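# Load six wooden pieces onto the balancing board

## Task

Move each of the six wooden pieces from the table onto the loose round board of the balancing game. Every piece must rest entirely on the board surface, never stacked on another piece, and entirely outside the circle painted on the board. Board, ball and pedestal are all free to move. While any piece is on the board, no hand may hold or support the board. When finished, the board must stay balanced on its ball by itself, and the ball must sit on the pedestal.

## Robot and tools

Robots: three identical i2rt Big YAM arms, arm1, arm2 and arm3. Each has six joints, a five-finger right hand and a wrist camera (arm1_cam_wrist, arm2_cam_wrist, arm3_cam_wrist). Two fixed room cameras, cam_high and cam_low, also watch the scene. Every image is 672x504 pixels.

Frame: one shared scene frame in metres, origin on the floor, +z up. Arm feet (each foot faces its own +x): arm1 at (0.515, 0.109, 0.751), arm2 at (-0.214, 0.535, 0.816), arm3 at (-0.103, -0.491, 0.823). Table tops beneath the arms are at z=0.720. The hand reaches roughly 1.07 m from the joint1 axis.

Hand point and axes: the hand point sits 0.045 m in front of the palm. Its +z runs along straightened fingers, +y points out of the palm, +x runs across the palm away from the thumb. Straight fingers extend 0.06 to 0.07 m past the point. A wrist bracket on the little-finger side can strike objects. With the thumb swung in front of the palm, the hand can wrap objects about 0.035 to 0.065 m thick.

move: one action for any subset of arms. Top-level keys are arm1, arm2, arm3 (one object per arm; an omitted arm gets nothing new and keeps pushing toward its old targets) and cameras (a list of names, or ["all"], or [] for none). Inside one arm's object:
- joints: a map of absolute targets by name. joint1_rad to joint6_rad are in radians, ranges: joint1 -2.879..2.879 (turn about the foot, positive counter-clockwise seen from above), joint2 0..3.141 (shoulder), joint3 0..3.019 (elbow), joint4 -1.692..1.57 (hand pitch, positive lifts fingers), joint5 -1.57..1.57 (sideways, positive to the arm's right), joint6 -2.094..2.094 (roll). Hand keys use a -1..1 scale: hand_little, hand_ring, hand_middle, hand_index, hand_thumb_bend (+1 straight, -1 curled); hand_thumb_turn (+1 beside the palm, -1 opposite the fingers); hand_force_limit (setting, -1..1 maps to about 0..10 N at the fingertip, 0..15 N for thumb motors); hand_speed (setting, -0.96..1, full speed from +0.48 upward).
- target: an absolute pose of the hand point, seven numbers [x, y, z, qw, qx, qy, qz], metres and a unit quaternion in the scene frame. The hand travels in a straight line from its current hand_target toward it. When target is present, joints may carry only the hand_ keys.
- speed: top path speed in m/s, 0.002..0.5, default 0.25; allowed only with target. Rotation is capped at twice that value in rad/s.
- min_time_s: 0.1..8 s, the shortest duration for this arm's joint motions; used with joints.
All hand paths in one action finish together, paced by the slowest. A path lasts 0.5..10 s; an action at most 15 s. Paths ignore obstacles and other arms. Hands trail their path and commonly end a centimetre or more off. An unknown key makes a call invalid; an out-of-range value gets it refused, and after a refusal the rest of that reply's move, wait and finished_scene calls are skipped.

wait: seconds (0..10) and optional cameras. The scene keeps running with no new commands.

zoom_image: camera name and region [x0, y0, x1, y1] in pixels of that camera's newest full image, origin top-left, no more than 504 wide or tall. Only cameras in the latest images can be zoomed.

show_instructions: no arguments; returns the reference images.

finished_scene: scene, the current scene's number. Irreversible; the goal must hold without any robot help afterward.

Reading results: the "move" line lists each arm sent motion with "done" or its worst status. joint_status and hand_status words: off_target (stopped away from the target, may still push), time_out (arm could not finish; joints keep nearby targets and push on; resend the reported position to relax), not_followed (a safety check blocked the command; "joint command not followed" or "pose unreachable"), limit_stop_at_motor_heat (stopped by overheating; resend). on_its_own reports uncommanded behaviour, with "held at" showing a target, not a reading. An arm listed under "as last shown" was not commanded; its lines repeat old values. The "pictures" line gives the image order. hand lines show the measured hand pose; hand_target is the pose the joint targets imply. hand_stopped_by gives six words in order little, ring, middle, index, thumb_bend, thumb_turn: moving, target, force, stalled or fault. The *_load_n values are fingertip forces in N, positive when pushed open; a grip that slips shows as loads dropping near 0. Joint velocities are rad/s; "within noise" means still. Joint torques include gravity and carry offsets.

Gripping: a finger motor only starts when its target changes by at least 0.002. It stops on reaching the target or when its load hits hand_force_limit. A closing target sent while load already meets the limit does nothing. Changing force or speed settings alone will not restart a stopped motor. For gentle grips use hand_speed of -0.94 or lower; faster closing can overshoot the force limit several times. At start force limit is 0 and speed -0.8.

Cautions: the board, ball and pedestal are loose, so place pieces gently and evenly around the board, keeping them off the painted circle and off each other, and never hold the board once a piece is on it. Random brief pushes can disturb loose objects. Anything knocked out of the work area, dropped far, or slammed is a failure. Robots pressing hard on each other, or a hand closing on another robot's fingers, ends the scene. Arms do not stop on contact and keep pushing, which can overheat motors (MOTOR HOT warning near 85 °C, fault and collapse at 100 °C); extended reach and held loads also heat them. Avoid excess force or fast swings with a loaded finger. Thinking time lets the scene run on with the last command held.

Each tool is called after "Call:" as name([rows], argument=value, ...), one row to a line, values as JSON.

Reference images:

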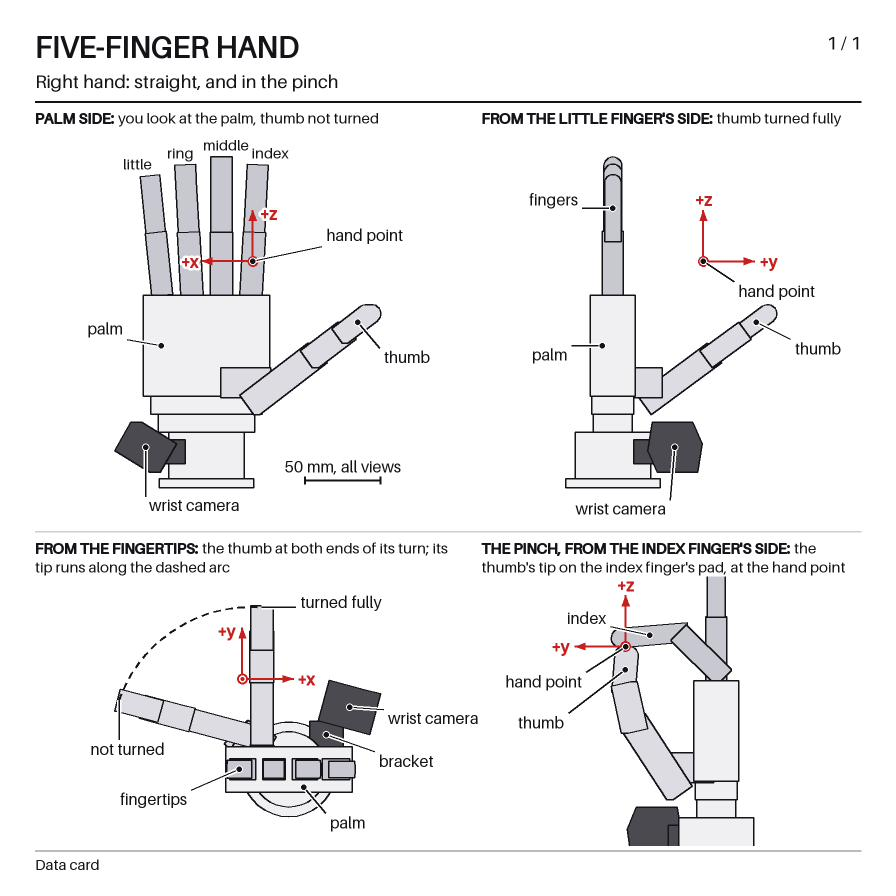

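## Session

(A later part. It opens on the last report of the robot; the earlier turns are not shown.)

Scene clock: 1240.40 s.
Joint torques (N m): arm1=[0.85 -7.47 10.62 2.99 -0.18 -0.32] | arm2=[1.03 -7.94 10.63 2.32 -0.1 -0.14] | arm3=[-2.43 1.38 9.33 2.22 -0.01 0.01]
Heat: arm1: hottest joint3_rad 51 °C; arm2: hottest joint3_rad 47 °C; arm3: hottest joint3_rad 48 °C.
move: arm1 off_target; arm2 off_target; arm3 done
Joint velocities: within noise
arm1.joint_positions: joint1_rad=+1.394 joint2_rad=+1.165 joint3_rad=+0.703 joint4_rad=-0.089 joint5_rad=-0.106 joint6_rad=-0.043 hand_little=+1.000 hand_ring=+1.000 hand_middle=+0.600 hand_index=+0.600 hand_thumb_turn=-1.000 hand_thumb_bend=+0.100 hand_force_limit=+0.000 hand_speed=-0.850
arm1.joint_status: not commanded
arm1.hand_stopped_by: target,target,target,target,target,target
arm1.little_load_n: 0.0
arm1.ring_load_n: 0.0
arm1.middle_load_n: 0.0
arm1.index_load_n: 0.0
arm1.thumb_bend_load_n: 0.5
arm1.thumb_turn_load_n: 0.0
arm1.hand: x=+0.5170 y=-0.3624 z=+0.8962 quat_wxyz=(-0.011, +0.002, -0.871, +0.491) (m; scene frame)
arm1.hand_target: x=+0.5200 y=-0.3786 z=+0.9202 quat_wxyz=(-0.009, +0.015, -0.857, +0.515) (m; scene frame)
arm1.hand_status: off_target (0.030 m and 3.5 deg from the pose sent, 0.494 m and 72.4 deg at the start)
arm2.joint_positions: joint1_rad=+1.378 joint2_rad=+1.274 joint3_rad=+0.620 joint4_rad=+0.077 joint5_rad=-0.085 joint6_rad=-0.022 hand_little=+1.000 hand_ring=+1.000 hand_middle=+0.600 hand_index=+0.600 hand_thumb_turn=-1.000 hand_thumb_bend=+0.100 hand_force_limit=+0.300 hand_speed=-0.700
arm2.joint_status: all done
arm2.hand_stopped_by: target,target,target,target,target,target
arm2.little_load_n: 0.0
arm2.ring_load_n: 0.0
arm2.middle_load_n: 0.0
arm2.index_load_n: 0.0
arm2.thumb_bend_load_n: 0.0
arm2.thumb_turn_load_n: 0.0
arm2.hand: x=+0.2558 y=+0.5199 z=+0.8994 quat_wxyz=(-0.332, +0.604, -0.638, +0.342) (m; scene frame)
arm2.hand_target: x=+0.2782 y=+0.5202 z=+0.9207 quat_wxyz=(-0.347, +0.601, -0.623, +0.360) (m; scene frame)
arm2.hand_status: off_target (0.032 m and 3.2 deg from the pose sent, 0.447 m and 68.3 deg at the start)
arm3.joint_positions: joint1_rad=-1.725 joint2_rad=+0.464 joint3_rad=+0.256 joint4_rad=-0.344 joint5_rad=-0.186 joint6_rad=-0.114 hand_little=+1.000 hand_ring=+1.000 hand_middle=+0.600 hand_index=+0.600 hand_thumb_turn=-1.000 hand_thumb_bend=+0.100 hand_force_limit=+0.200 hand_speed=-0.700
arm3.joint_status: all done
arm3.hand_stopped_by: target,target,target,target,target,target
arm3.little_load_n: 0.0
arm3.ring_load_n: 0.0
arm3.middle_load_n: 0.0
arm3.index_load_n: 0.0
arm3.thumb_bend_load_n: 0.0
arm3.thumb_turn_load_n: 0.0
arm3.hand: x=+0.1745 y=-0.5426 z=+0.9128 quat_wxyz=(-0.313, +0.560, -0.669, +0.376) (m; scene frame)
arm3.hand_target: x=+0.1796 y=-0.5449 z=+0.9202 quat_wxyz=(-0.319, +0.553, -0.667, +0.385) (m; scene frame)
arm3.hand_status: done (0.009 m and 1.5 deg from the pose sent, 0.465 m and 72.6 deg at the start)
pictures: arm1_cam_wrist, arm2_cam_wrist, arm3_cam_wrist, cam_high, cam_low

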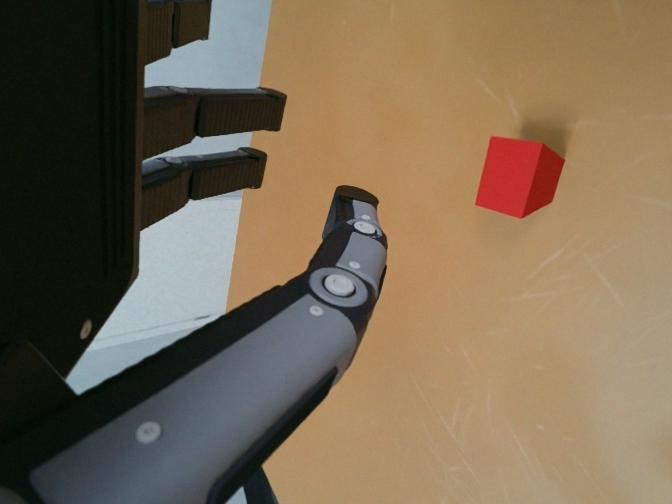

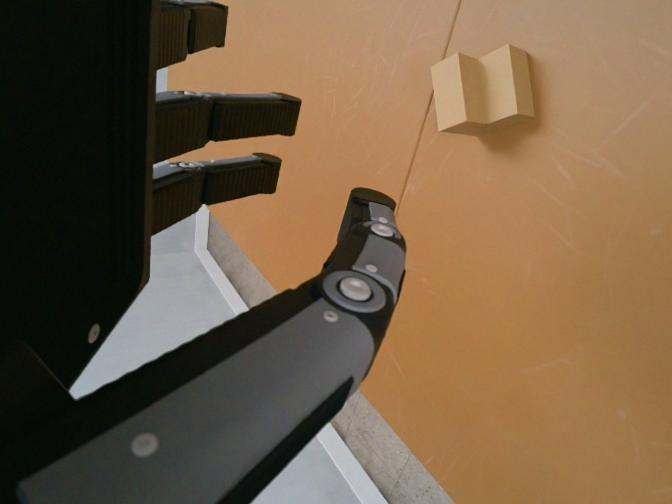

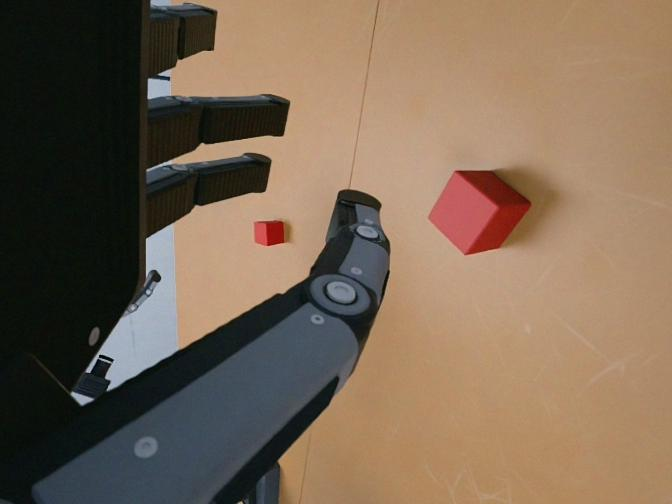

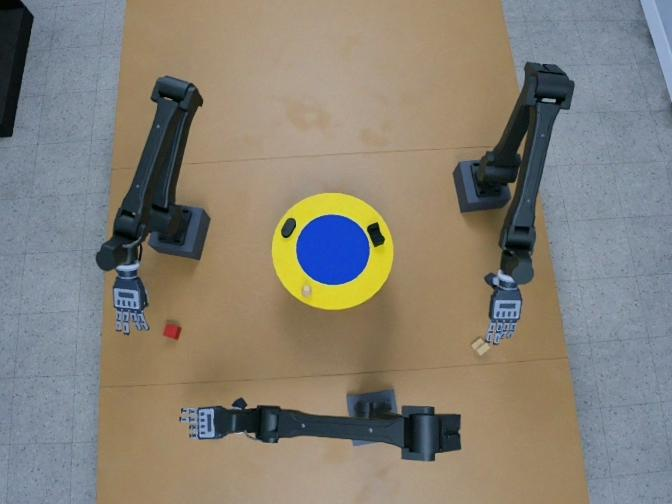

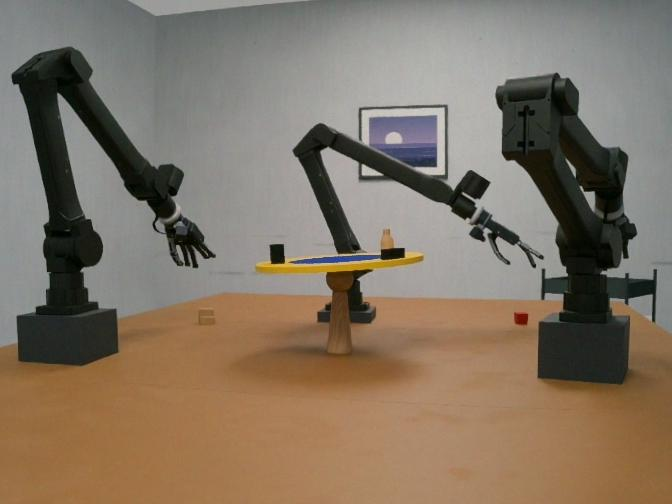

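Call:
move(arm1={"target": [0.521, -0.398, 0.835, 0.0727, -0.1187, 0.8443, -0.5174], "speed": 0.15, "joints": {"hand_index": 0.7, "hand_middle": 0.7, "hand_speed": -0.3}}, arm2={"target": [0.333, 0.4736, 0.84, -0.4656, 0.7597, -0.3871, 0.2373], "speed": 0.15, "joints": {"hand_index": 0.9, "hand_middle": 0.9, "hand_speed": -0.3}}, arm3={"target": [0.218, -0.513, 0.83, 0.2975, -0.5152, 0.6962, -0.402], "speed": 0.15, "joints": {"hand_index": 0.9, "hand_middle": 0.9, "hand_speed": -0.3}}, cameras=["arm1_cam_wrist", "arm2_cam_wrist", "arm3_cam_wrist"])

Call:
zoom_image(camera="arm1_cam_wrist", region=[300, 60, 600, 310])

Call:
zoom_image(camera="arm2_cam_wrist", region=[300, 30, 600, 280])

Call:
zoom_image(camera="arm3_cam_wrist", region=[300, 60, 600, 310])

Scene clock: 1396.80 s.
Joint torques (N m): arm1=[-1.26 -9.23 6.57 2.97 -0.35 -0.32] | arm2=[-0.44 -12.86 9.01 0.51 -0.52 -0.11] | arm3=[-1.08 -0.67 6.3 2.21 0.2 0.01]
Heat: arm1: hottest joint3_rad 50 °C; arm2: hottest joint3_rad 49 °C; arm3: hottest joint3_rad 45 °C.
move: arm1 done; arm2 off_target; arm3 done
Joint velocities: within noise
arm1.joint_positions: joint1_rad=+1.341 joint2_rad=+1.408 joint3_rad=+0.696 joint4_rad=+0.189 joint5_rad=-0.391 joint6_rad=-0.201 hand_little=+1.000 hand_ring=+1.000 hand_middle=+0.700 hand_index=+0.700 hand_thumb_turn=-1.000 hand_thumb_bend=+0.100 hand_force_limit=+0.000 hand_speed=-0.300
arm1.joint_status: all done
arm1.hand_stopped_by: target,target,target,target,target,target
arm1.little_load_n: 0.0
arm1.ring_load_n: -0.5
arm1.middle_load_n: 0.0
arm1.index_load_n: 0.0
arm1.thumb_bend_load_n: 0.0
arm1.thumb_turn_load_n: 0.0
arm1.hand: x=+0.5296 y=-0.3965 z=+0.8383 quat_wxyz=(-0.080, +0.119, -0.846, +0.514) (m; scene frame)
arm1.hand_target: x=+0.5211 y=-0.3979 z=+0.8351 quat_wxyz=(-0.073, +0.119, -0.844, +0.517) (m; scene frame)
arm1.hand_status: done (0.009 m and 0.9 deg from the pose sent, 0.071 m and 15.7 deg at the start)
arm2.joint_positions: joint1_rad=+1.146 joint2_rad=+1.740 joint3_rad=+0.916 joint4_rad=+0.071 joint5_rad=-0.856 joint6_rad=-0.588 hand_little=+1.000 hand_ring=+1.000 hand_middle=+0.900 hand_index=+0.900 hand_thumb_turn=-1.000 hand_thumb_bend=+0.100 hand_force_limit=+0.300 hand_speed=-0.300
arm2.joint_status: all done
arm2.hand_stopped_by: target,target,target,target,target,target
arm2.little_load_n: 0.0
arm2.ring_load_n: 0.0
arm2.middle_load_n: 0.0
arm2.index_load_n: -0.5
arm2.thumb_bend_load_n: 0.0
arm2.thumb_turn_load_n: 0.0
arm2.hand: x=+0.3191 y=+0.4835 z=+0.8363 quat_wxyz=(-0.466, +0.760, -0.390, +0.230) (m; scene frame)
arm2.hand_target: x=+0.3324 y=+0.4736 z=+0.8403 quat_wxyz=(-0.466, +0.760, -0.387, +0.238) (m; scene frame)
arm2.hand_status: off_target (0.017 m and 0.9 deg from the pose sent, 0.108 m and 39.2 deg at the start)
arm3.joint_positions: joint1_rad=-1.399 joint2_rad=+0.963 joint3_rad=+0.117 joint4_rad=+0.296 joint5_rad=+0.199 joint6_rad=+0.110 hand_little=+1.000 hand_ring=+1.000 hand_middle=+0.900 hand_index=+0.900 hand_thumb_turn=-1.000 hand_thumb_bend=+0.100 hand_force_limit=+0.200 hand_speed=-0.300
arm3.joint_status: all done
arm3.hand_stopped_by: target,target,target,target,target,target
arm3.little_load_n: 0.0
arm3.ring_load_n: 0.0
arm3.middle_load_n: 0.0
arm3.index_load_n: 0.0
arm3.thumb_bend_load_n: 0.0
arm3.thumb_turn_load_n: 0.0
arm3.hand: x=+0.2125 y=-0.5152 z=+0.8253 quat_wxyz=(-0.288, +0.520, -0.698, +0.398) (m; scene frame)
arm3.hand_target: x=+0.2178 y=-0.5130 z=+0.8301 quat_wxyz=(-0.297, +0.515, -0.696, +0.402) (m; scene frame)
arm3.hand_status: done (0.008 m and 1.3 deg from the pose sent, 0.098 m and 6.9 deg at the start)
pictures: arm1_cam_wrist, arm2_cam_wrist, arm3_cam_wrist

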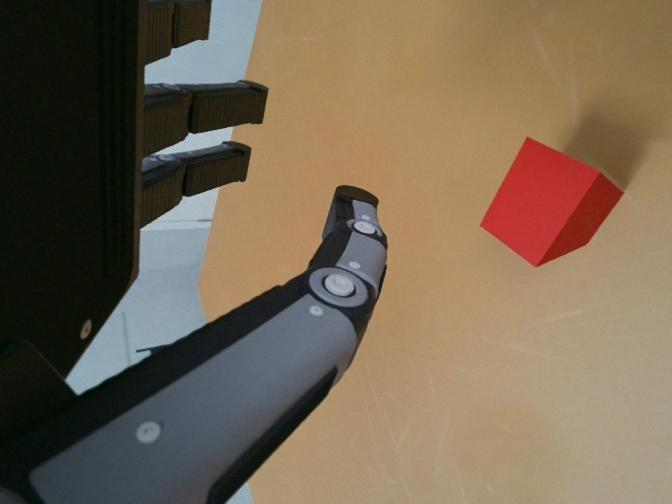

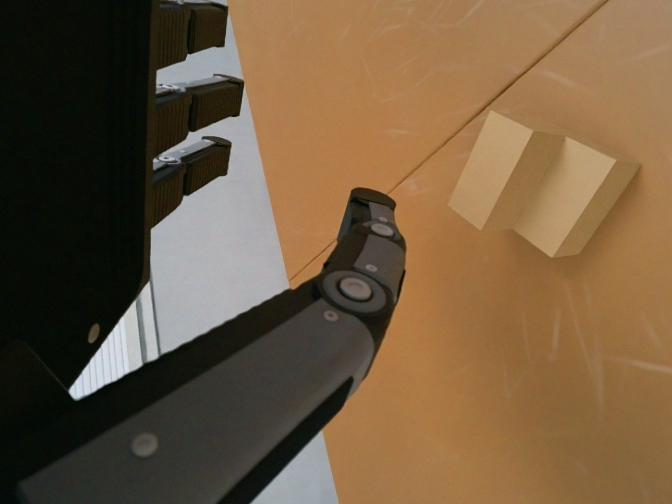

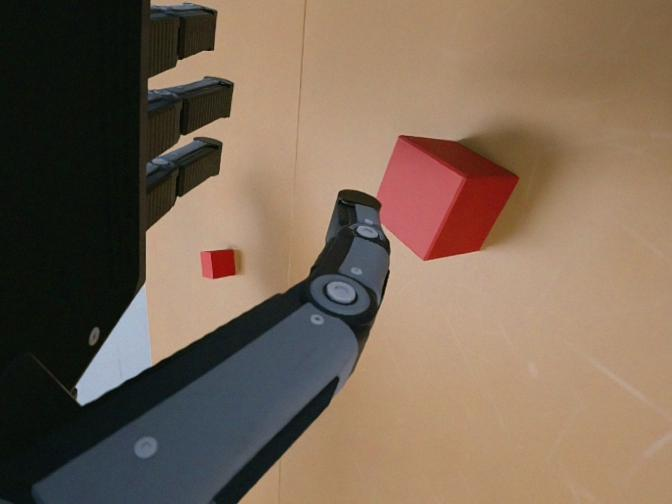

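Scaled by 1.680 from the camera's 672x504 image, which has a finer 960x720 frame.

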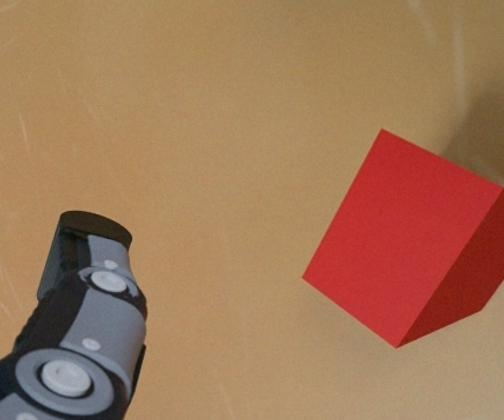

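Scaled by 1.680 from the camera's 672x504 image, which has a finer 960x720 frame.

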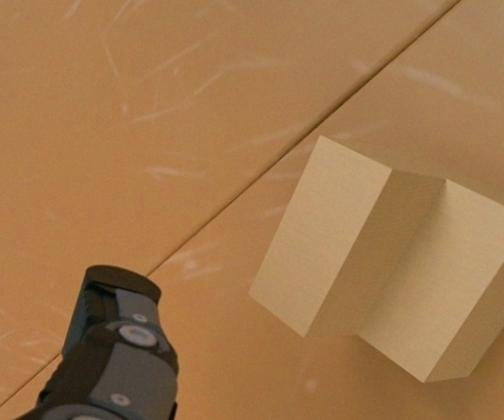

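Scaled by 1.680 from the camera's 672x504 image, which has a finer 960x720 frame.

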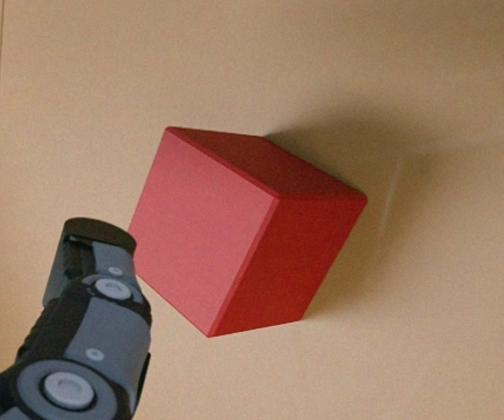

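Call:
move(arm1={"target": [0.5064, -0.3799, 0.82, 0.0727, -0.1187, 0.8443, -0.5174], "speed": 0.1}, arm2={"target": [0.3246, 0.4522, 0.82, -0.4656, 0.7597, -0.3871, 0.2373], "speed": 0.1}, arm3={"target": [0.2217, -0.5083, 0.81, 0.2975, -0.5152, 0.6962, -0.402], "speed": 0.1}, cameras=["arm1_cam_wrist", "arm2_cam_wrist", "arm3_cam_wrist"])

Scene clock: 1450.17 s.
Joint torques (N m): arm1=[-1.08 -9 6.41 2.93 -0.38 -0.32] | arm2=[-0.21 -13.04 8.46 0.76 -0.53 -0.13] | arm3=[-1.49 -1.67 5.34 2.37 0.21 0.08]
Heat: arm1: hottest joint3_rad 46 °C; arm2: hottest joint3_rad 49 °C; arm3: hottest joint3_rad 44 °C.
move: arm1 done; arm2 off_target; arm3 done
Joint velocities: within noise
arm1.joint_positions: joint1_rad=+1.291 joint2_rad=+1.408 joint3_rad=+0.640 joint4_rad=+0.231 joint5_rad=-0.433 joint6_rad=-0.227 hand_little=+1.000 hand_ring=+1.000 hand_middle=+0.700 hand_index=+0.700 hand_thumb_turn=-1.000 hand_thumb_bend=+0.100 hand_force_limit=+0.000 hand_speed=-0.300
arm1.joint_status: not commanded
arm1.hand_stopped_by: target,target,target,target,target,target
arm1.little_load_n: 0.0
arm1.ring_load_n: 0.0
arm1.middle_load_n: 0.0
arm1.index_load_n: 0.0
arm1.thumb_bend_load_n: 0.0
arm1.thumb_turn_load_n: 0.5
arm1.hand: x=+0.5138 y=-0.3779 z=+0.8208 quat_wxyz=(-0.080, +0.117, -0.847, +0.512) (m; scene frame)
arm1.hand_target: x=+0.5065 y=-0.3798 z=+0.8201 quat_wxyz=(-0.073, +0.119, -0.844, +0.517) (m; scene frame)
arm1.hand_status: done (0.008 m and 1.1 deg from the pose sent, 0.034 m and 0.9 deg at the start)
arm2.joint_positions: joint1_rad=+1.096 joint2_rad=+1.784 joint3_rad=+0.916 joint4_rad=+0.071 joint5_rad=-0.891 joint6_rad=-0.639 hand_little=+1.000 hand_ring=+1.000 hand_middle=+0.900 hand_index=+0.900 hand_thumb_turn=-1.000 hand_thumb_bend=+0.100 hand_force_limit=+0.300 hand_speed=-0.300
arm2.joint_status: not commanded
arm2.hand_stopped_by: target,target,target,target,target,target
arm2.little_load_n: 0.0
arm2.ring_load_n: 0.0
arm2.middle_load_n: 0.0
arm2.index_load_n: 0.0
arm2.thumb_bend_load_n: 0.0
arm2.thumb_turn_load_n: 0.0
arm2.hand: x=+0.3107 y=+0.4611 z=+0.8173 quat_wxyz=(-0.466, +0.759, -0.392, +0.229) (m; scene frame)
arm2.hand_target: x=+0.3241 y=+0.4522 z=+0.8203 quat_wxyz=(-0.466, +0.760, -0.387, +0.238) (m; scene frame)
arm2.hand_status: off_target (0.017 m and 1.1 deg from the pose sent, 0.036 m and 0.9 deg at the start)
arm3.joint_positions: joint1_rad=-1.373 joint2_rad=+1.130 joint3_rad=+0.101 joint4_rad=+0.476 joint5_rad=+0.222 joint6_rad=+0.124 hand_little=+1.000 hand_ring=+1.000 hand_middle=+0.900 hand_index=+0.900 hand_thumb_turn=-1.000 hand_thumb_bend=+0.100 hand_force_limit=+0.200 hand_speed=-0.300
arm3.joint_status: not commanded
arm3.hand_stopped_by: target,target,target,target,target,target
arm3.little_load_n: 0.0
arm3.ring_load_n: 0.0
arm3.middle_load_n: 0.0
arm3.index_load_n: 0.0
arm3.thumb_bend_load_n: 0.0
arm3.thumb_turn_load_n: 0.0
arm3.hand: x=+0.2166 y=-0.5109 z=+0.8056 quat_wxyz=(-0.288, +0.520, -0.699, +0.398) (m; scene frame)
arm3.hand_target: x=+0.2215 y=-0.5083 z=+0.8100 quat_wxyz=(-0.297, +0.515, -0.696, +0.402) (m; scene frame)
arm3.hand_status: done (0.007 m and 1.3 deg from the pose sent, 0.019 m and 1.3 deg at the start)
pictures: arm1_cam_wrist, arm2_cam_wrist, arm3_cam_wrist

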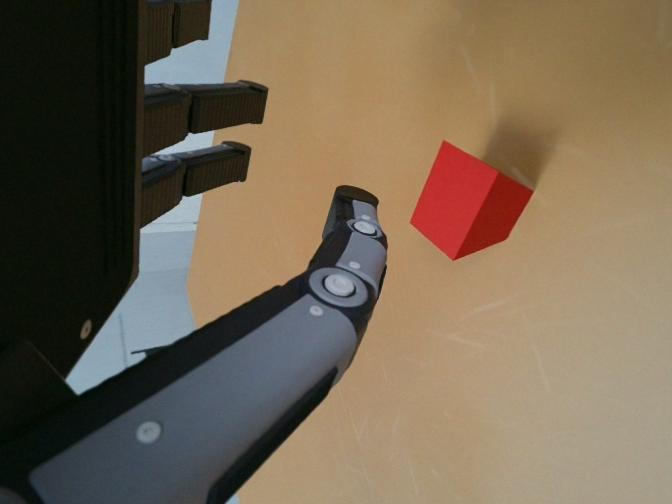

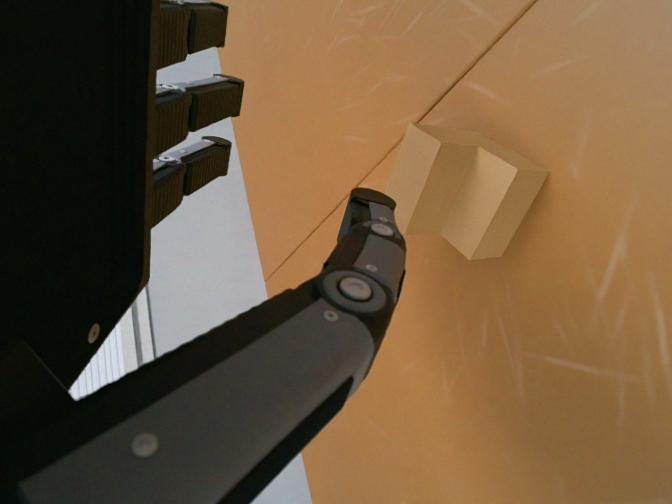

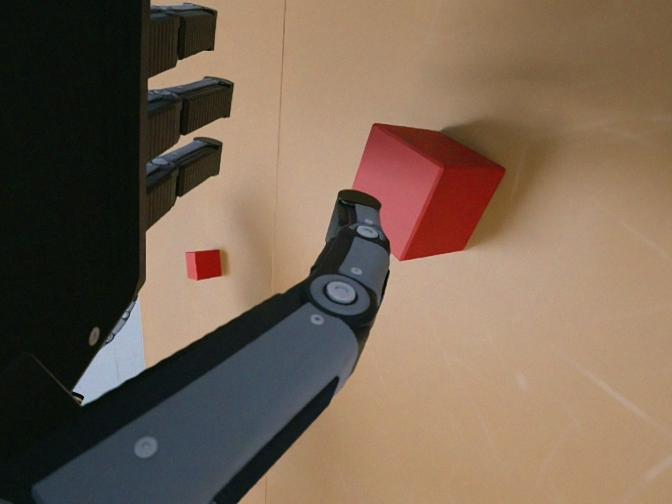

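Call:
move(arm1={"target": [0.5064, -0.3799, 0.751, 0.0727, -0.1187, 0.8443, -0.5174], "speed": 0.08}, arm2={"target": [0.3246, 0.4522, 0.739, -0.4656, 0.7597, -0.3871, 0.2373], "speed": 0.08}, arm3={"target": [0.2217, -0.5083, 0.755, 0.2975, -0.5152, 0.6962, -0.402], "speed": 0.08}, cameras=["arm1_cam_wrist", "arm2_cam_wrist", "arm3_cam_wrist", "cam_low"])

Scene clock: 1457.57 s.
Joint torques (N m): arm1=[-1.03 -10.11 4.93 2.96 -0.37 -0.32] | arm2=[0.09 -14.21 6.09 1.8 -0.47 -0.09] | arm3=[-2.2 -4.48 0.9 2.29 0.18 0.09]
Heat: arm1: hottest joint3_rad 46 °C; arm2: hottest joint3_rad 48 °C; arm3: hottest joint3_rad 43 °C.
move: arm1 done; arm2 off_target; arm3 done
Joint velocities: within noise
arm1.joint_positions: joint1_rad=+1.291 joint2_rad=+1.605 joint3_rad=+0.585 joint4_rad=+0.484 joint5_rad=-0.433 joint6_rad=-0.227 hand_little=+1.000 hand_ring=+1.000 hand_middle=+0.700 hand_index=+0.700 hand_thumb_turn=-1.000 hand_thumb_bend=+0.100 hand_force_limit=+0.000 hand_speed=-0.300
arm1.joint_status: not commanded
arm1.hand_stopped_by: target,target,target,target,target,target
arm1.little_load_n: 0.0
arm1.ring_load_n: 0.0
arm1.middle_load_n: 0.0
arm1.index_load_n: 0.0
arm1.thumb_bend_load_n: 0.0
arm1.thumb_turn_load_n: 0.0
arm1.hand: x=+0.5135 y=-0.3789 z=+0.7526 quat_wxyz=(-0.079, +0.118, -0.847, +0.513) (m; scene frame)
arm1.hand_target: x=+0.5065 y=-0.3798 z=+0.7510 quat_wxyz=(-0.073, +0.119, -0.844, +0.517) (m; scene frame)
arm1.hand_status: done (0.007 m and 0.9 deg from the pose sent, 0.070 m and 1.1 deg at the start)
arm2.joint_positions: joint1_rad=+1.096 joint2_rad=+1.975 joint3_rad=+0.916 joint4_rad=+0.256 joint5_rad=-0.891 joint6_rad=-0.639 hand_little=+1.000 hand_ring=+1.000 hand_middle=+0.900 hand_index=+0.900 hand_thumb_turn=-1.000 hand_thumb_bend=+0.100 hand_force_limit=+0.300 hand_speed=-0.300
arm2.joint_status: not commanded
arm2.hand_stopped_by: target,target,target,target,target,target
arm2.little_load_n: 0.0
arm2.ring_load_n: 0.0
arm2.middle_load_n: 0.0
arm2.index_load_n: 0.0
arm2.thumb_bend_load_n: 0.0
arm2.thumb_turn_load_n: 0.0
arm2.hand: x=+0.3141 y=+0.4583 z=+0.7407 quat_wxyz=(-0.466, +0.759, -0.394, +0.227) (m; scene frame)
arm2.hand_target: x=+0.3244 y=+0.4522 z=+0.7393 quat_wxyz=(-0.466, +0.760, -0.387, +0.237) (m; scene frame)
arm2.hand_status: off_target (0.012 m and 1.4 deg from the pose sent, 0.080 m and 1.1 deg at the start)
arm3.joint_positions: joint1_rad=-1.373 joint2_rad=+1.657 joint3_rad=+0.082 joint4_rad=+1.023 joint5_rad=+0.222 joint6_rad=+0.125 hand_little=+1.000 hand_ring=+1.000 hand_middle=+0.900 hand_index=+0.900 hand_thumb_turn=-1.000 hand_thumb_bend=+0.100 hand_force_limit=+0.200 hand_speed=-0.300
arm3.joint_status: not commanded
arm3.hand_stopped_by: target,target,target,target,target,target
arm3.little_load_n: 0.0
arm3.ring_load_n: 0.0
arm3.middle_load_n: 0.0
arm3.index_load_n: 0.0
arm3.thumb_bend_load_n: 0.0
arm3.thumb_turn_load_n: 0.0
arm3.hand: x=+0.2186 y=-0.5110 z=+0.7511 quat_wxyz=(-0.288, +0.520, -0.698, +0.399) (m; scene frame)
arm3.hand_target: x=+0.2217 y=-0.5083 z=+0.7550 quat_wxyz=(-0.297, +0.515, -0.696, +0.402) (m; scene frame)
arm3.hand_status: done (0.006 m and 1.3 deg from the pose sent, 0.051 m and 1.3 deg at the start)
pictures: arm1_cam_wrist, arm2_cam_wrist, arm3_cam_wrist, cam_low

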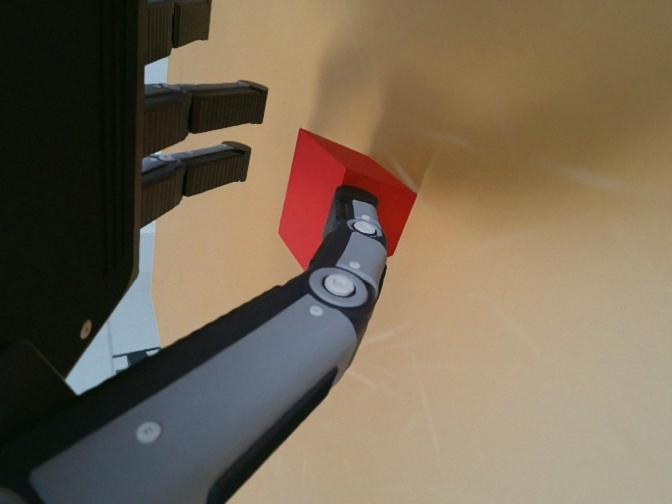

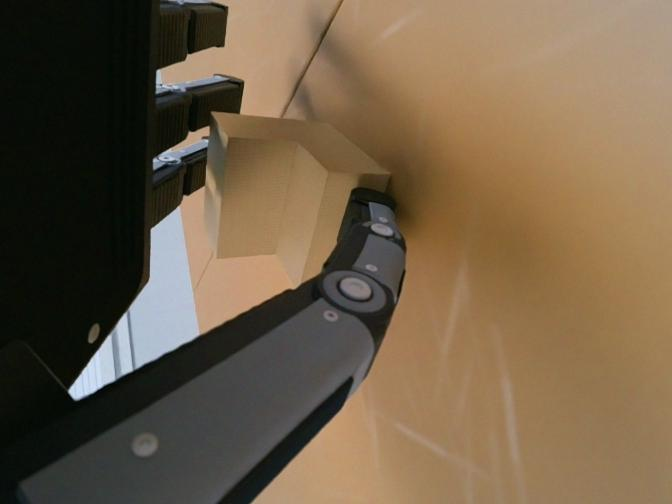

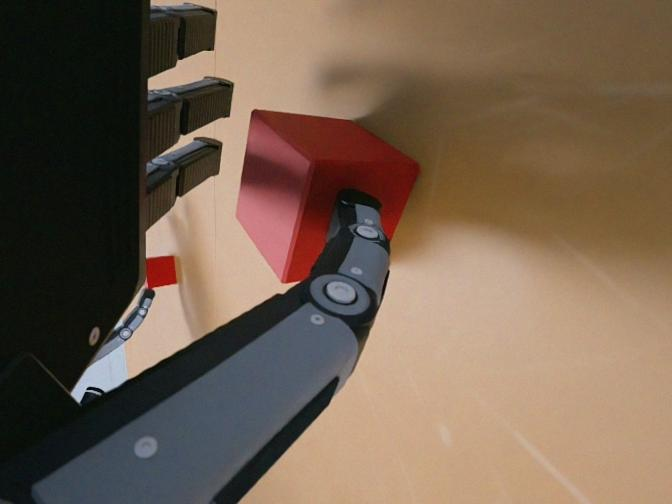

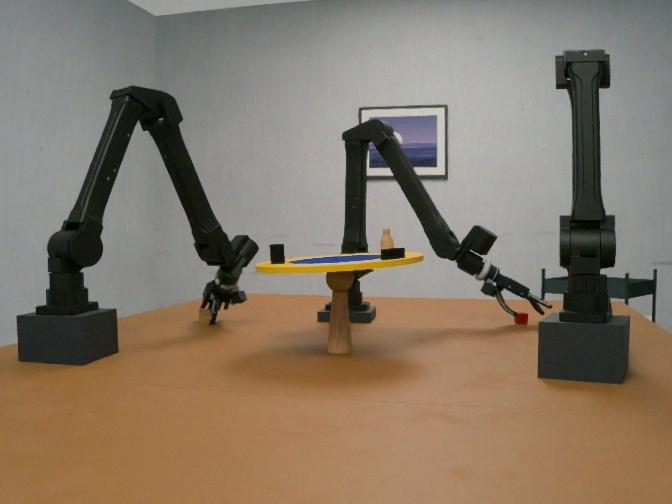

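Call:
move(arm1={"joints": {"hand_index": -0.1, "hand_middle": -0.1, "hand_force_limit": 0.2, "hand_speed": -0.94}}, arm2={"joints": {"hand_index": 0.0, "hand_middle": 0.0, "hand_force_limit": 0.2, "hand_speed": -0.94}}, arm3={"joints": {"hand_index": 0.0, "hand_middle": 0.0, "hand_force_limit": 0.25, "hand_speed": -0.94}}, cameras=["arm1_cam_wrist", "arm2_cam_wrist", "arm3_cam_wrist"])

Scene clock: 1466.13 s.
Joint torques (N m): arm1=[-1.03 -10.11 4.93 2.84 -0.32 -0.32] | arm2=[0.09 -14.21 6.11 1.47 -0.19 -0.08] | arm3=[-1.38 -4.54 0.76 2.07 0.15 0.01]
Heat: arm1: hottest joint3_rad 45 °C; arm2: hottest joint3_rad 47 °C; arm3: hottest joint3_rad 42 °C.
move: arm1 off_target; arm2 off_target; arm3 off_target
Joint velocities: within noise
arm1.joint_positions: joint1_rad=+1.291 joint2_rad=+1.605 joint3_rad=+0.585 joint4_rad=+0.486 joint5_rad=-0.434 joint6_rad=-0.227 hand_little=+1.000 hand_ring=+1.000 hand_middle=+0.200 hand_index=+0.200 hand_thumb_turn=-1.000 hand_thumb_bend=+0.102 hand_force_limit=+0.200 hand_speed=-0.940
arm1.joint_status: hand_middle off_target (ended at +0.200, target -0.100); hand_index off_target (ended at +0.200, target -0.100); the others done
arm1.hand_stopped_by: target,target,force,force,target,target
arm1.little_load_n: 0.0
arm1.ring_load_n: 0.0
arm1.middle_load_n: 7.5
arm1.index_load_n: 6.0
arm1.thumb_bend_load_n: 7.0
arm1.thumb_turn_load_n: -1.5
arm1.hand: x=+0.5137 y=-0.3792 z=+0.7530 quat_wxyz=(-0.079, +0.118, -0.846, +0.514) (m; scene frame)
arm1.hand_target: x=+0.5065 y=-0.3798 z=+0.7510 quat_wxyz=(-0.073, +0.119, -0.844, +0.517) (m; scene frame)
arm1.hand_status: not commanded
arm2.joint_positions: joint1_rad=+1.096 joint2_rad=+1.975 joint3_rad=+0.916 joint4_rad=+0.263 joint5_rad=-0.899 joint6_rad=-0.639 hand_little=+1.000 hand_ring=+1.000 hand_middle=+0.496 hand_index=+0.512 hand_thumb_turn=-1.000 hand_thumb_bend=+0.105 hand_force_limit=+0.200 hand_speed=-0.940
arm2.joint_status: hand_middle off_target (ended at +0.496, target +0.000); hand_index off_target (ended at +0.512, target +0.000); the others done
arm2.hand_stopped_by: target,target,force,force,target,target
arm2.little_load_n: 0.0
arm2.ring_load_n: 0.0
arm2.middle_load_n: 6.5
arm2.index_load_n: 4.0
arm2.thumb_bend_load_n: 24.0
arm2.thumb_turn_load_n: 1.5
arm2.hand: x=+0.3150 y=+0.4590 z=+0.7421 quat_wxyz=(-0.469, +0.759, -0.390, +0.228) (m; scene frame)
arm2.hand_target: x=+0.3244 y=+0.4522 z=+0.7393 quat_wxyz=(-0.466, +0.760, -0.387, +0.237) (m; scene frame)
arm2.hand_status: not commanded
arm3.joint_positions: joint1_rad=-1.373 joint2_rad=+1.657 joint3_rad=+0.082 joint4_rad=+1.028 joint5_rad=+0.223 joint6_rad=+0.125 hand_little=+1.000 hand_ring=+1.000 hand_middle=+0.389 hand_index=+0.399 hand_thumb_turn=-1.000 hand_thumb_bend=+0.103 hand_force_limit=+0.250 hand_speed=-0.940
arm3.joint_status: hand_middle off_target (ended at +0.389, target +0.000); hand_index off_target (ended at +0.399, target +0.000); the others done
arm3.hand_stopped_by: target,target,force,force,target,target
arm3.little_load_n: 0.0
arm3.ring_load_n: -0.5
arm3.middle_load_n: 6.5
arm3.index_load_n: 4.5
arm3.thumb_bend_load_n: 15.0
arm3.thumb_turn_load_n: 0.5
arm3.hand: x=+0.2196 y=-0.5113 z=+0.7522 quat_wxyz=(-0.290, +0.518, -0.698, +0.401) (m; scene frame)
arm3.hand_target: x=+0.2217 y=-0.5083 z=+0.7550 quat_wxyz=(-0.297, +0.515, -0.696, +0.402) (m; scene frame)
arm3.hand_status: not commanded
pictures: arm1_cam_wrist, arm2_cam_wrist, arm3_cam_wrist

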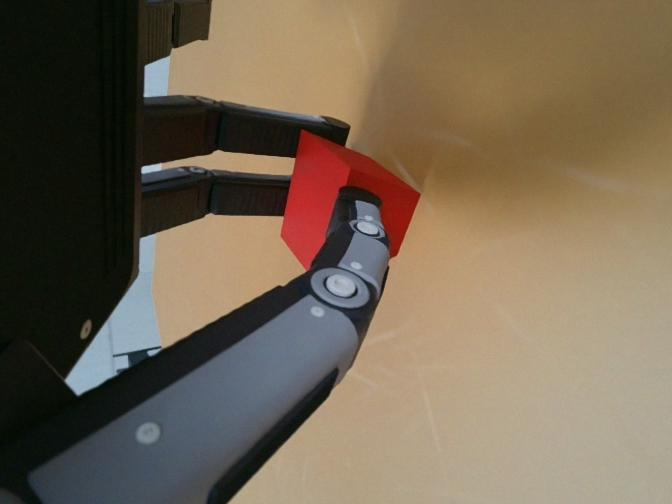

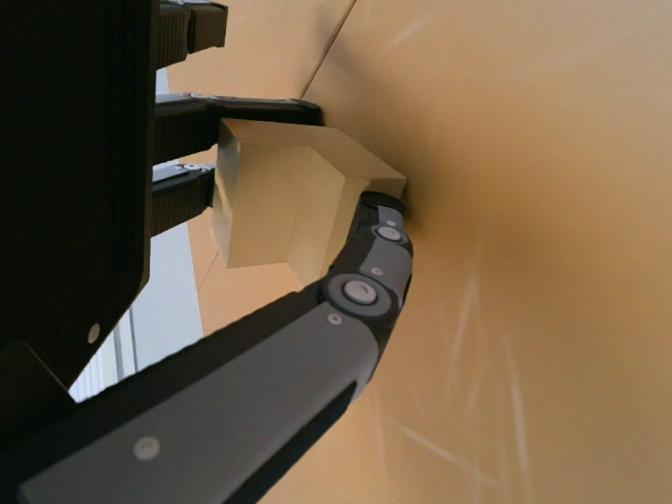

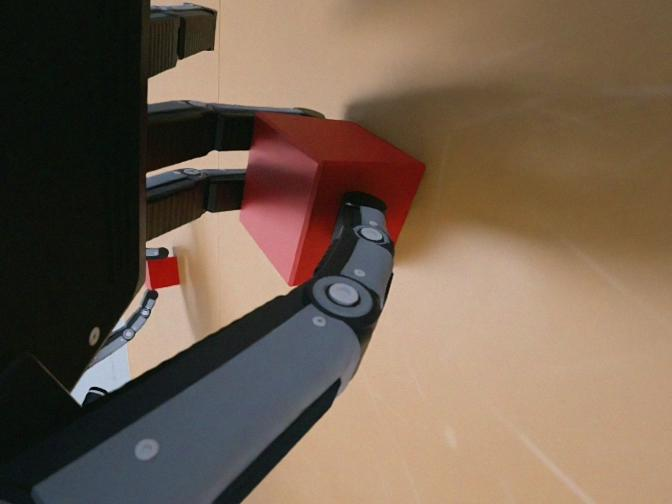

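Call:
move(arm2={"joints": {"hand_index": 0.52, "hand_middle": 0.505}}, cameras=[])

Call:
move(arm1={"target": [0.5064, -0.3799, 0.85, 0.0727, -0.1187, 0.8443, -0.5174], "speed": 0.08}, arm2={"target": [0.3246, 0.4522, 0.84, -0.4656, 0.7597, -0.3871, 0.2373], "speed": 0.08}, arm3={"target": [0.2217, -0.5083, 0.85, 0.2975, -0.5152, 0.6962, -0.402], "speed": 0.08}, cameras=["arm1_cam_wrist", "arm2_cam_wrist", "arm3_cam_wrist"])

Scene clock: 1474.63 s.
Joint torques (N m): arm1=[-1.08 -10.11 4.93 2.85 -0.33 -0.32] | arm2=[0.09 -14.27 6.09 1.46 -0.19 -0.09] | arm3=[-1.08 -4.54 0.79 2 0.2 0.03]
Heat: arm1: hottest joint3_rad 45 °C; arm2: hottest joint3_rad 46 °C; arm3: hottest joint3_rad 41 °C.
move: arm2 done
Joint velocities: within noise
arm1, arm3: as last shown
arm2.joint_positions: joint1_rad=+1.096 joint2_rad=+1.975 joint3_rad=+0.916 joint4_rad=+0.263 joint5_rad=-0.899 joint6_rad=-0.639 hand_little=+1.000 hand_ring=+1.000 hand_middle=+0.507 hand_index=+0.521 hand_thumb_turn=-1.000 hand_thumb_bend=+0.105 hand_force_limit=+0.200 hand_speed=-0.940
arm2.joint_status: all done
arm2.hand_stopped_by: target,target,target,target,target,target
arm2.little_load_n: 0.0
arm2.ring_load_n: 0.0
arm2.middle_load_n: 4.5
arm2.index_load_n: 4.0
arm2.thumb_bend_load_n: 22.0
arm2.thumb_turn_load_n: 1.5
arm2.hand: x=+0.3150 y=+0.4590 z=+0.7421 quat_wxyz=(-0.469, +0.759, -0.390, +0.228) (m; scene frame)
arm2.hand_target: x=+0.3244 y=+0.4522 z=+0.7393 quat_wxyz=(-0.466, +0.760, -0.387, +0.237) (m; scene frame)
arm2.hand_status: not commanded
arm3.ring_load_n: 0.0
pictures: none
No camera images: "cameras" was empty.

Scene clock: 1476.53 s.
Joint torques (N m): arm1=[-1.08 -9.17 9.66 1.83 -0.33 -0.32] | arm2=[-0.21 -14.8 8.53 0.42 -0.47 -0.11] | arm3=[-2.08 -1.26 9.85 0.96 0.1 0.05]
Heat: arm1: hottest joint3_rad 45 °C; arm2: hottest joint3_rad 46 °C; arm3: hottest joint3_rad 41 °C.
move: arm1 off_target; arm2 off_target; arm3 off_target
Joint velocities: within noise
arm1.joint_positions: joint1_rad=+1.291 joint2_rad=+1.346 joint3_rad=+0.633 joint4_rad=+0.150 joint5_rad=-0.434 joint6_rad=-0.227 hand_little=+1.000 hand_ring=+1.000 hand_middle=+0.200 hand_index=+0.200 hand_thumb_turn=-1.000 hand_thumb_bend=+0.102 hand_force_limit=+0.200 hand_speed=-0.940
arm1.joint_status: not commanded
arm1.hand_stopped_by: target,target,force,force,target,target
arm1.little_load_n: 0.0
arm1.ring_load_n: 0.0
arm1.middle_load_n: 7.0
arm1.index_load_n: 6.0
arm1.thumb_bend_load_n: 7.5
arm1.thumb_turn_load_n: -1.5
arm1.hand: x=+0.5168 y=-0.3638 z=+0.8316 quat_wxyz=(-0.084, +0.115, -0.853, +0.502) (m; scene frame)
arm1.hand_target: x=+0.5065 y=-0.3790 z=+0.8502 quat_wxyz=(-0.073, +0.119, -0.844, +0.517) (m; scene frame)
arm1.hand_status: off_target (0.027 m and 2.4 deg from the pose sent, 0.097 m and 0.9 deg at the start)
arm2.joint_positions: joint1_rad=+1.096 joint2_rad=+1.767 joint3_rad=+0.930 joint4_rad=+0.023 joint5_rad=-0.893 joint6_rad=-0.640 hand_little=+1.000 hand_ring=+1.000 hand_middle=+0.506 hand_index=+0.520 hand_thumb_turn=-1.000 hand_thumb_bend=+0.100 hand_force_limit=+0.200 hand_speed=-0.940
arm2.joint_status: not commanded
arm2.hand_stopped_by: target,target,target,target,target,target
arm2.little_load_n: 0.0
arm2.ring_load_n: 0.0
arm2.middle_load_n: 0.0
arm2.index_load_n: 0.0
arm2.thumb_bend_load_n: 0.0
arm2.thumb_turn_load_n: 0.0
arm2.hand: x=+0.3104 y=+0.4617 z=+0.8263 quat_wxyz=(-0.467, +0.759, -0.396, +0.222) (m; scene frame)
arm2.hand_target: x=+0.3241 y=+0.4523 z=+0.8403 quat_wxyz=(-0.466, +0.760, -0.387, +0.238) (m; scene frame)
arm2.hand_status: off_target (0.022 m and 2.0 deg from the pose sent, 0.099 m and 1.2 deg at the start)
arm3.joint_positions: joint1_rad=-1.373 joint2_rad=+0.867 joint3_rad=+0.119 joint4_rad=+0.176 joint5_rad=+0.223 joint6_rad=+0.125 hand_little=+1.000 hand_ring=+1.000 hand_middle=+0.389 hand_index=+0.399 hand_thumb_turn=-1.000 hand_thumb_bend=+0.103 hand_force_limit=+0.250 hand_speed=-0.940
arm3.joint_status: not commanded
arm3.hand_stopped_by: target,target,force,force,target,target
arm3.little_load_n: 0.0
arm3.ring_load_n: 0.0
arm3.middle_load_n: 6.0
arm3.index_load_n: 4.5
arm3.thumb_bend_load_n: 15.5
arm3.thumb_turn_load_n: 0.5
arm3.hand: x=+0.2029 y=-0.5104 z=+0.8304 quat_wxyz=(-0.281, +0.523, -0.702, +0.393) (m; scene frame)
arm3.hand_target: x=+0.2207 y=-0.5082 z=+0.8505 quat_wxyz=(-0.298, +0.515, -0.696, +0.402) (m; scene frame)
arm3.hand_status: off_target (0.027 m and 2.4 deg from the pose sent, 0.098 m and 1.0 deg at the start)
pictures: arm1_cam_wrist, arm2_cam_wrist, arm3_cam_wrist

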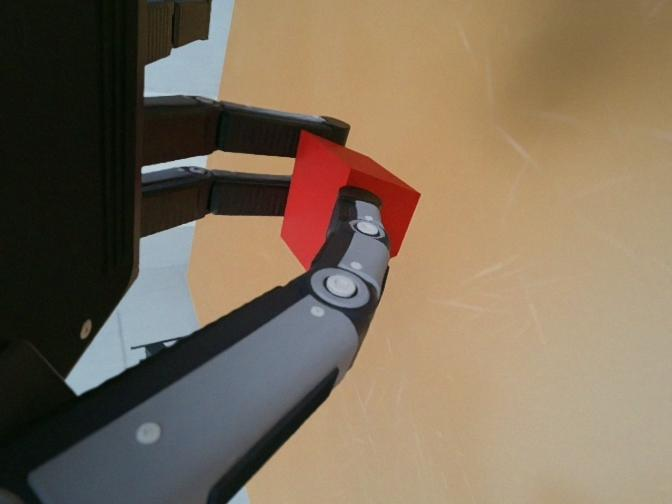

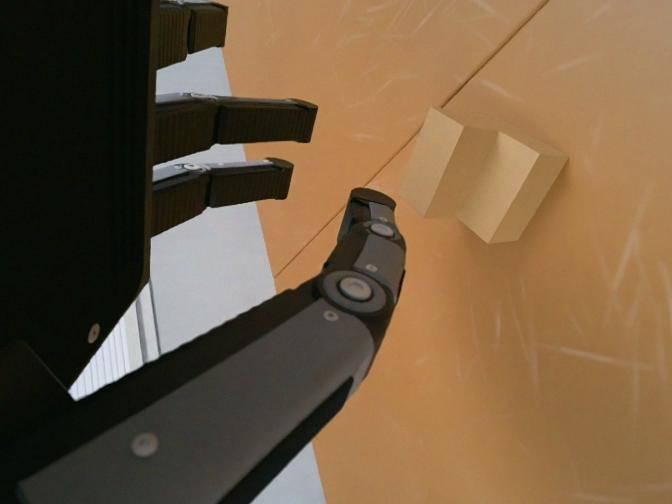

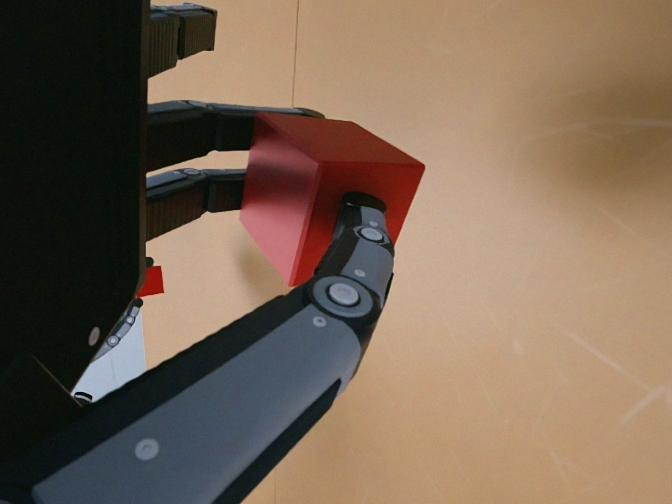

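Call:
move(arm1={"target": [0.45, -0.30, 1.08, 0.0727, -0.1187, 0.8443, -0.5174], "speed": 0.18}, arm2={"target": [0.345, 0.487, 0.84, 0.1527, -0.2492, 0.8154, -0.4997], "speed": 0.15, "joints": {"hand_index": 0.9, "hand_middle": 0.9, "hand_speed": -0.3}}, arm3={"target": [0.20, -0.45, 1.08, 0.2975, -0.5152, 0.6962, -0.402], "speed": 0.18}, cameras=["arm2_cam_wrist", "cam_high"])

Scene clock: 1521.27 s.
Joint torques (N m): arm1=[-1.2 -6.07 12.16 1.66 -0.53 -0.31] | arm2=[1.08 -11.63 8.84 0.35 0.59 0.08] | arm3=[-1.55 1.9 13.01 1.1 0.39 0.08]
Heat: arm1: hottest joint3_rad 50 °C; arm2: hottest joint3_rad 46 °C; arm3: hottest joint3_rad 46 °C.
move: arm1 off_target; arm2 off_target; arm3 off_target
Joint velocities: within noise
arm1.joint_positions: joint1_rad=+1.059 joint2_rad=+0.985 joint3_rad=+1.005 joint4_rad=-0.670 joint5_rad=-0.630 joint6_rad=-0.373 hand_little=+1.000 hand_ring=+1.000 hand_middle=+0.200 hand_index=+0.200 hand_thumb_turn=-1.000 hand_thumb_bend=+0.102 hand_force_limit=+0.200 hand_speed=-0.940
arm1.joint_status: not commanded
arm1.hand_stopped_by: target,target,force,force,target,target
arm1.little_load_n: 0.0
arm1.ring_load_n: 0.0
arm1.middle_load_n: 7.5
arm1.index_load_n: 6.0
arm1.thumb_bend_load_n: 7.5
arm1.thumb_turn_load_n: -1.5
arm1.hand: x=+0.4597 y=-0.2949 z=+1.0519 quat_wxyz=(-0.090, +0.112, -0.855, +0.499) (m; scene frame)
arm1.hand_target: x=+0.4506 y=-0.2991 z=+1.0797 quat_wxyz=(-0.072, +0.119, -0.844, +0.518) (m; scene frame)
arm1.hand_status: off_target (0.030 m and 3.2 deg from the pose sent, 0.265 m and 2.4 deg at the start)
arm2.joint_positions: joint1_rad=+1.619 joint2_rad=+1.678 joint3_rad=+0.864 joint4_rad=-0.038 joint5_rad=+0.900 joint6_rad=+0.730 hand_little=+1.000 hand_ring=+1.000 hand_middle=+0.900 hand_index=+0.900 hand_thumb_turn=-1.000 hand_thumb_bend=+0.100 hand_force_limit=+0.200 hand_speed=-0.300
arm2.joint_status: all done
arm2.hand_stopped_by: target,target,target,target,target,target
arm2.little_load_n: 0.0
arm2.ring_load_n: 0.0
arm2.middle_load_n: 0.0
arm2.index_load_n: 0.0
arm2.thumb_bend_load_n: 0.0
arm2.thumb_turn_load_n: 0.0
arm2.hand: x=+0.3297 y=+0.4811 z=+0.8378 quat_wxyz=(-0.148, +0.251, -0.816, +0.500) (m; scene frame)
arm2.hand_target: x=+0.3445 y=+0.4872 z=+0.8403 quat_wxyz=(-0.153, +0.249, -0.815, +0.500) (m; scene frame)
arm2.hand_status: off_target (0.017 m and 0.6 deg from the pose sent, 0.045 m and 92.1 deg at the start)
arm3.joint_positions: joint1_rad=-1.027 joint2_rad=+0.526 joint3_rad=+0.658 joint4_rad=-0.777 joint5_rad=+0.514 joint6_rad=+0.323 hand_little=+1.000 hand_ring=+1.000 hand_middle=+0.389 hand_index=+0.399 hand_thumb_turn=-1.000 hand_thumb_bend=+0.103 hand_force_limit=+0.250 hand_speed=-0.940
arm3.joint_status: not commanded
arm3.hand_stopped_by: target,target,force,force,target,target
arm3.little_load_n: 0.0
arm3.ring_load_n: 0.0
arm3.middle_load_n: 6.0
arm3.index_load_n: 4.5
arm3.thumb_bend_load_n: 15.5
arm3.thumb_turn_load_n: 1.0
arm3.hand: x=+0.1928 y=-0.4548 z=+1.0524 quat_wxyz=(-0.278, +0.526, -0.698, +0.398) (m; scene frame)
arm3.hand_target: x=+0.1993 y=-0.4503 z=+1.0797 quat_wxyz=(-0.298, +0.515, -0.696, +0.402) (m; scene frame)
arm3.hand_status: off_target (0.029 m and 2.6 deg from the pose sent, 0.257 m and 2.4 deg at the start)
pictures: arm2_cam_wrist, cam_high

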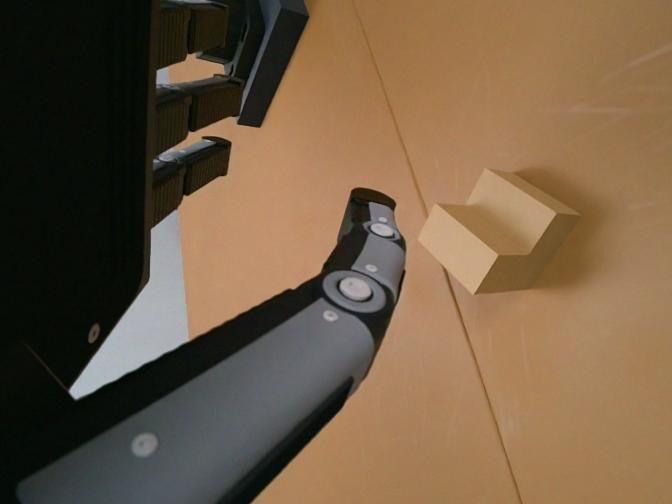

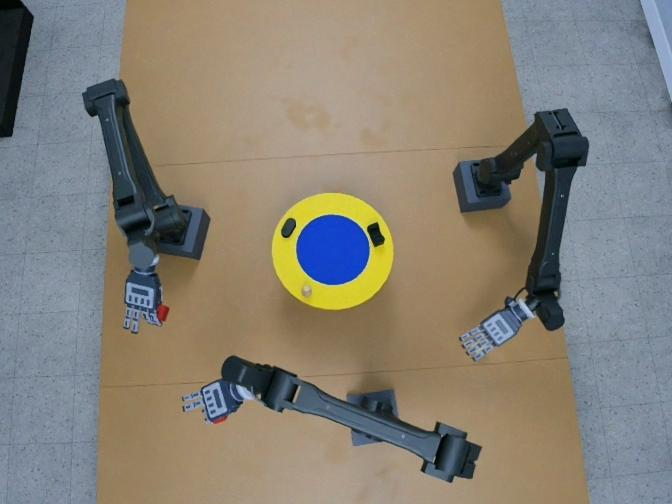

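Call:
zoom_image(camera="arm2_cam_wrist", region=[400, 150, 600, 310])

Scaled by 2.520 from the camera's 672x504 image, which has a finer 960x720 frame.

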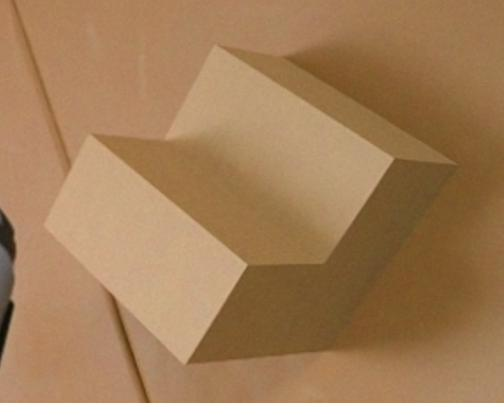

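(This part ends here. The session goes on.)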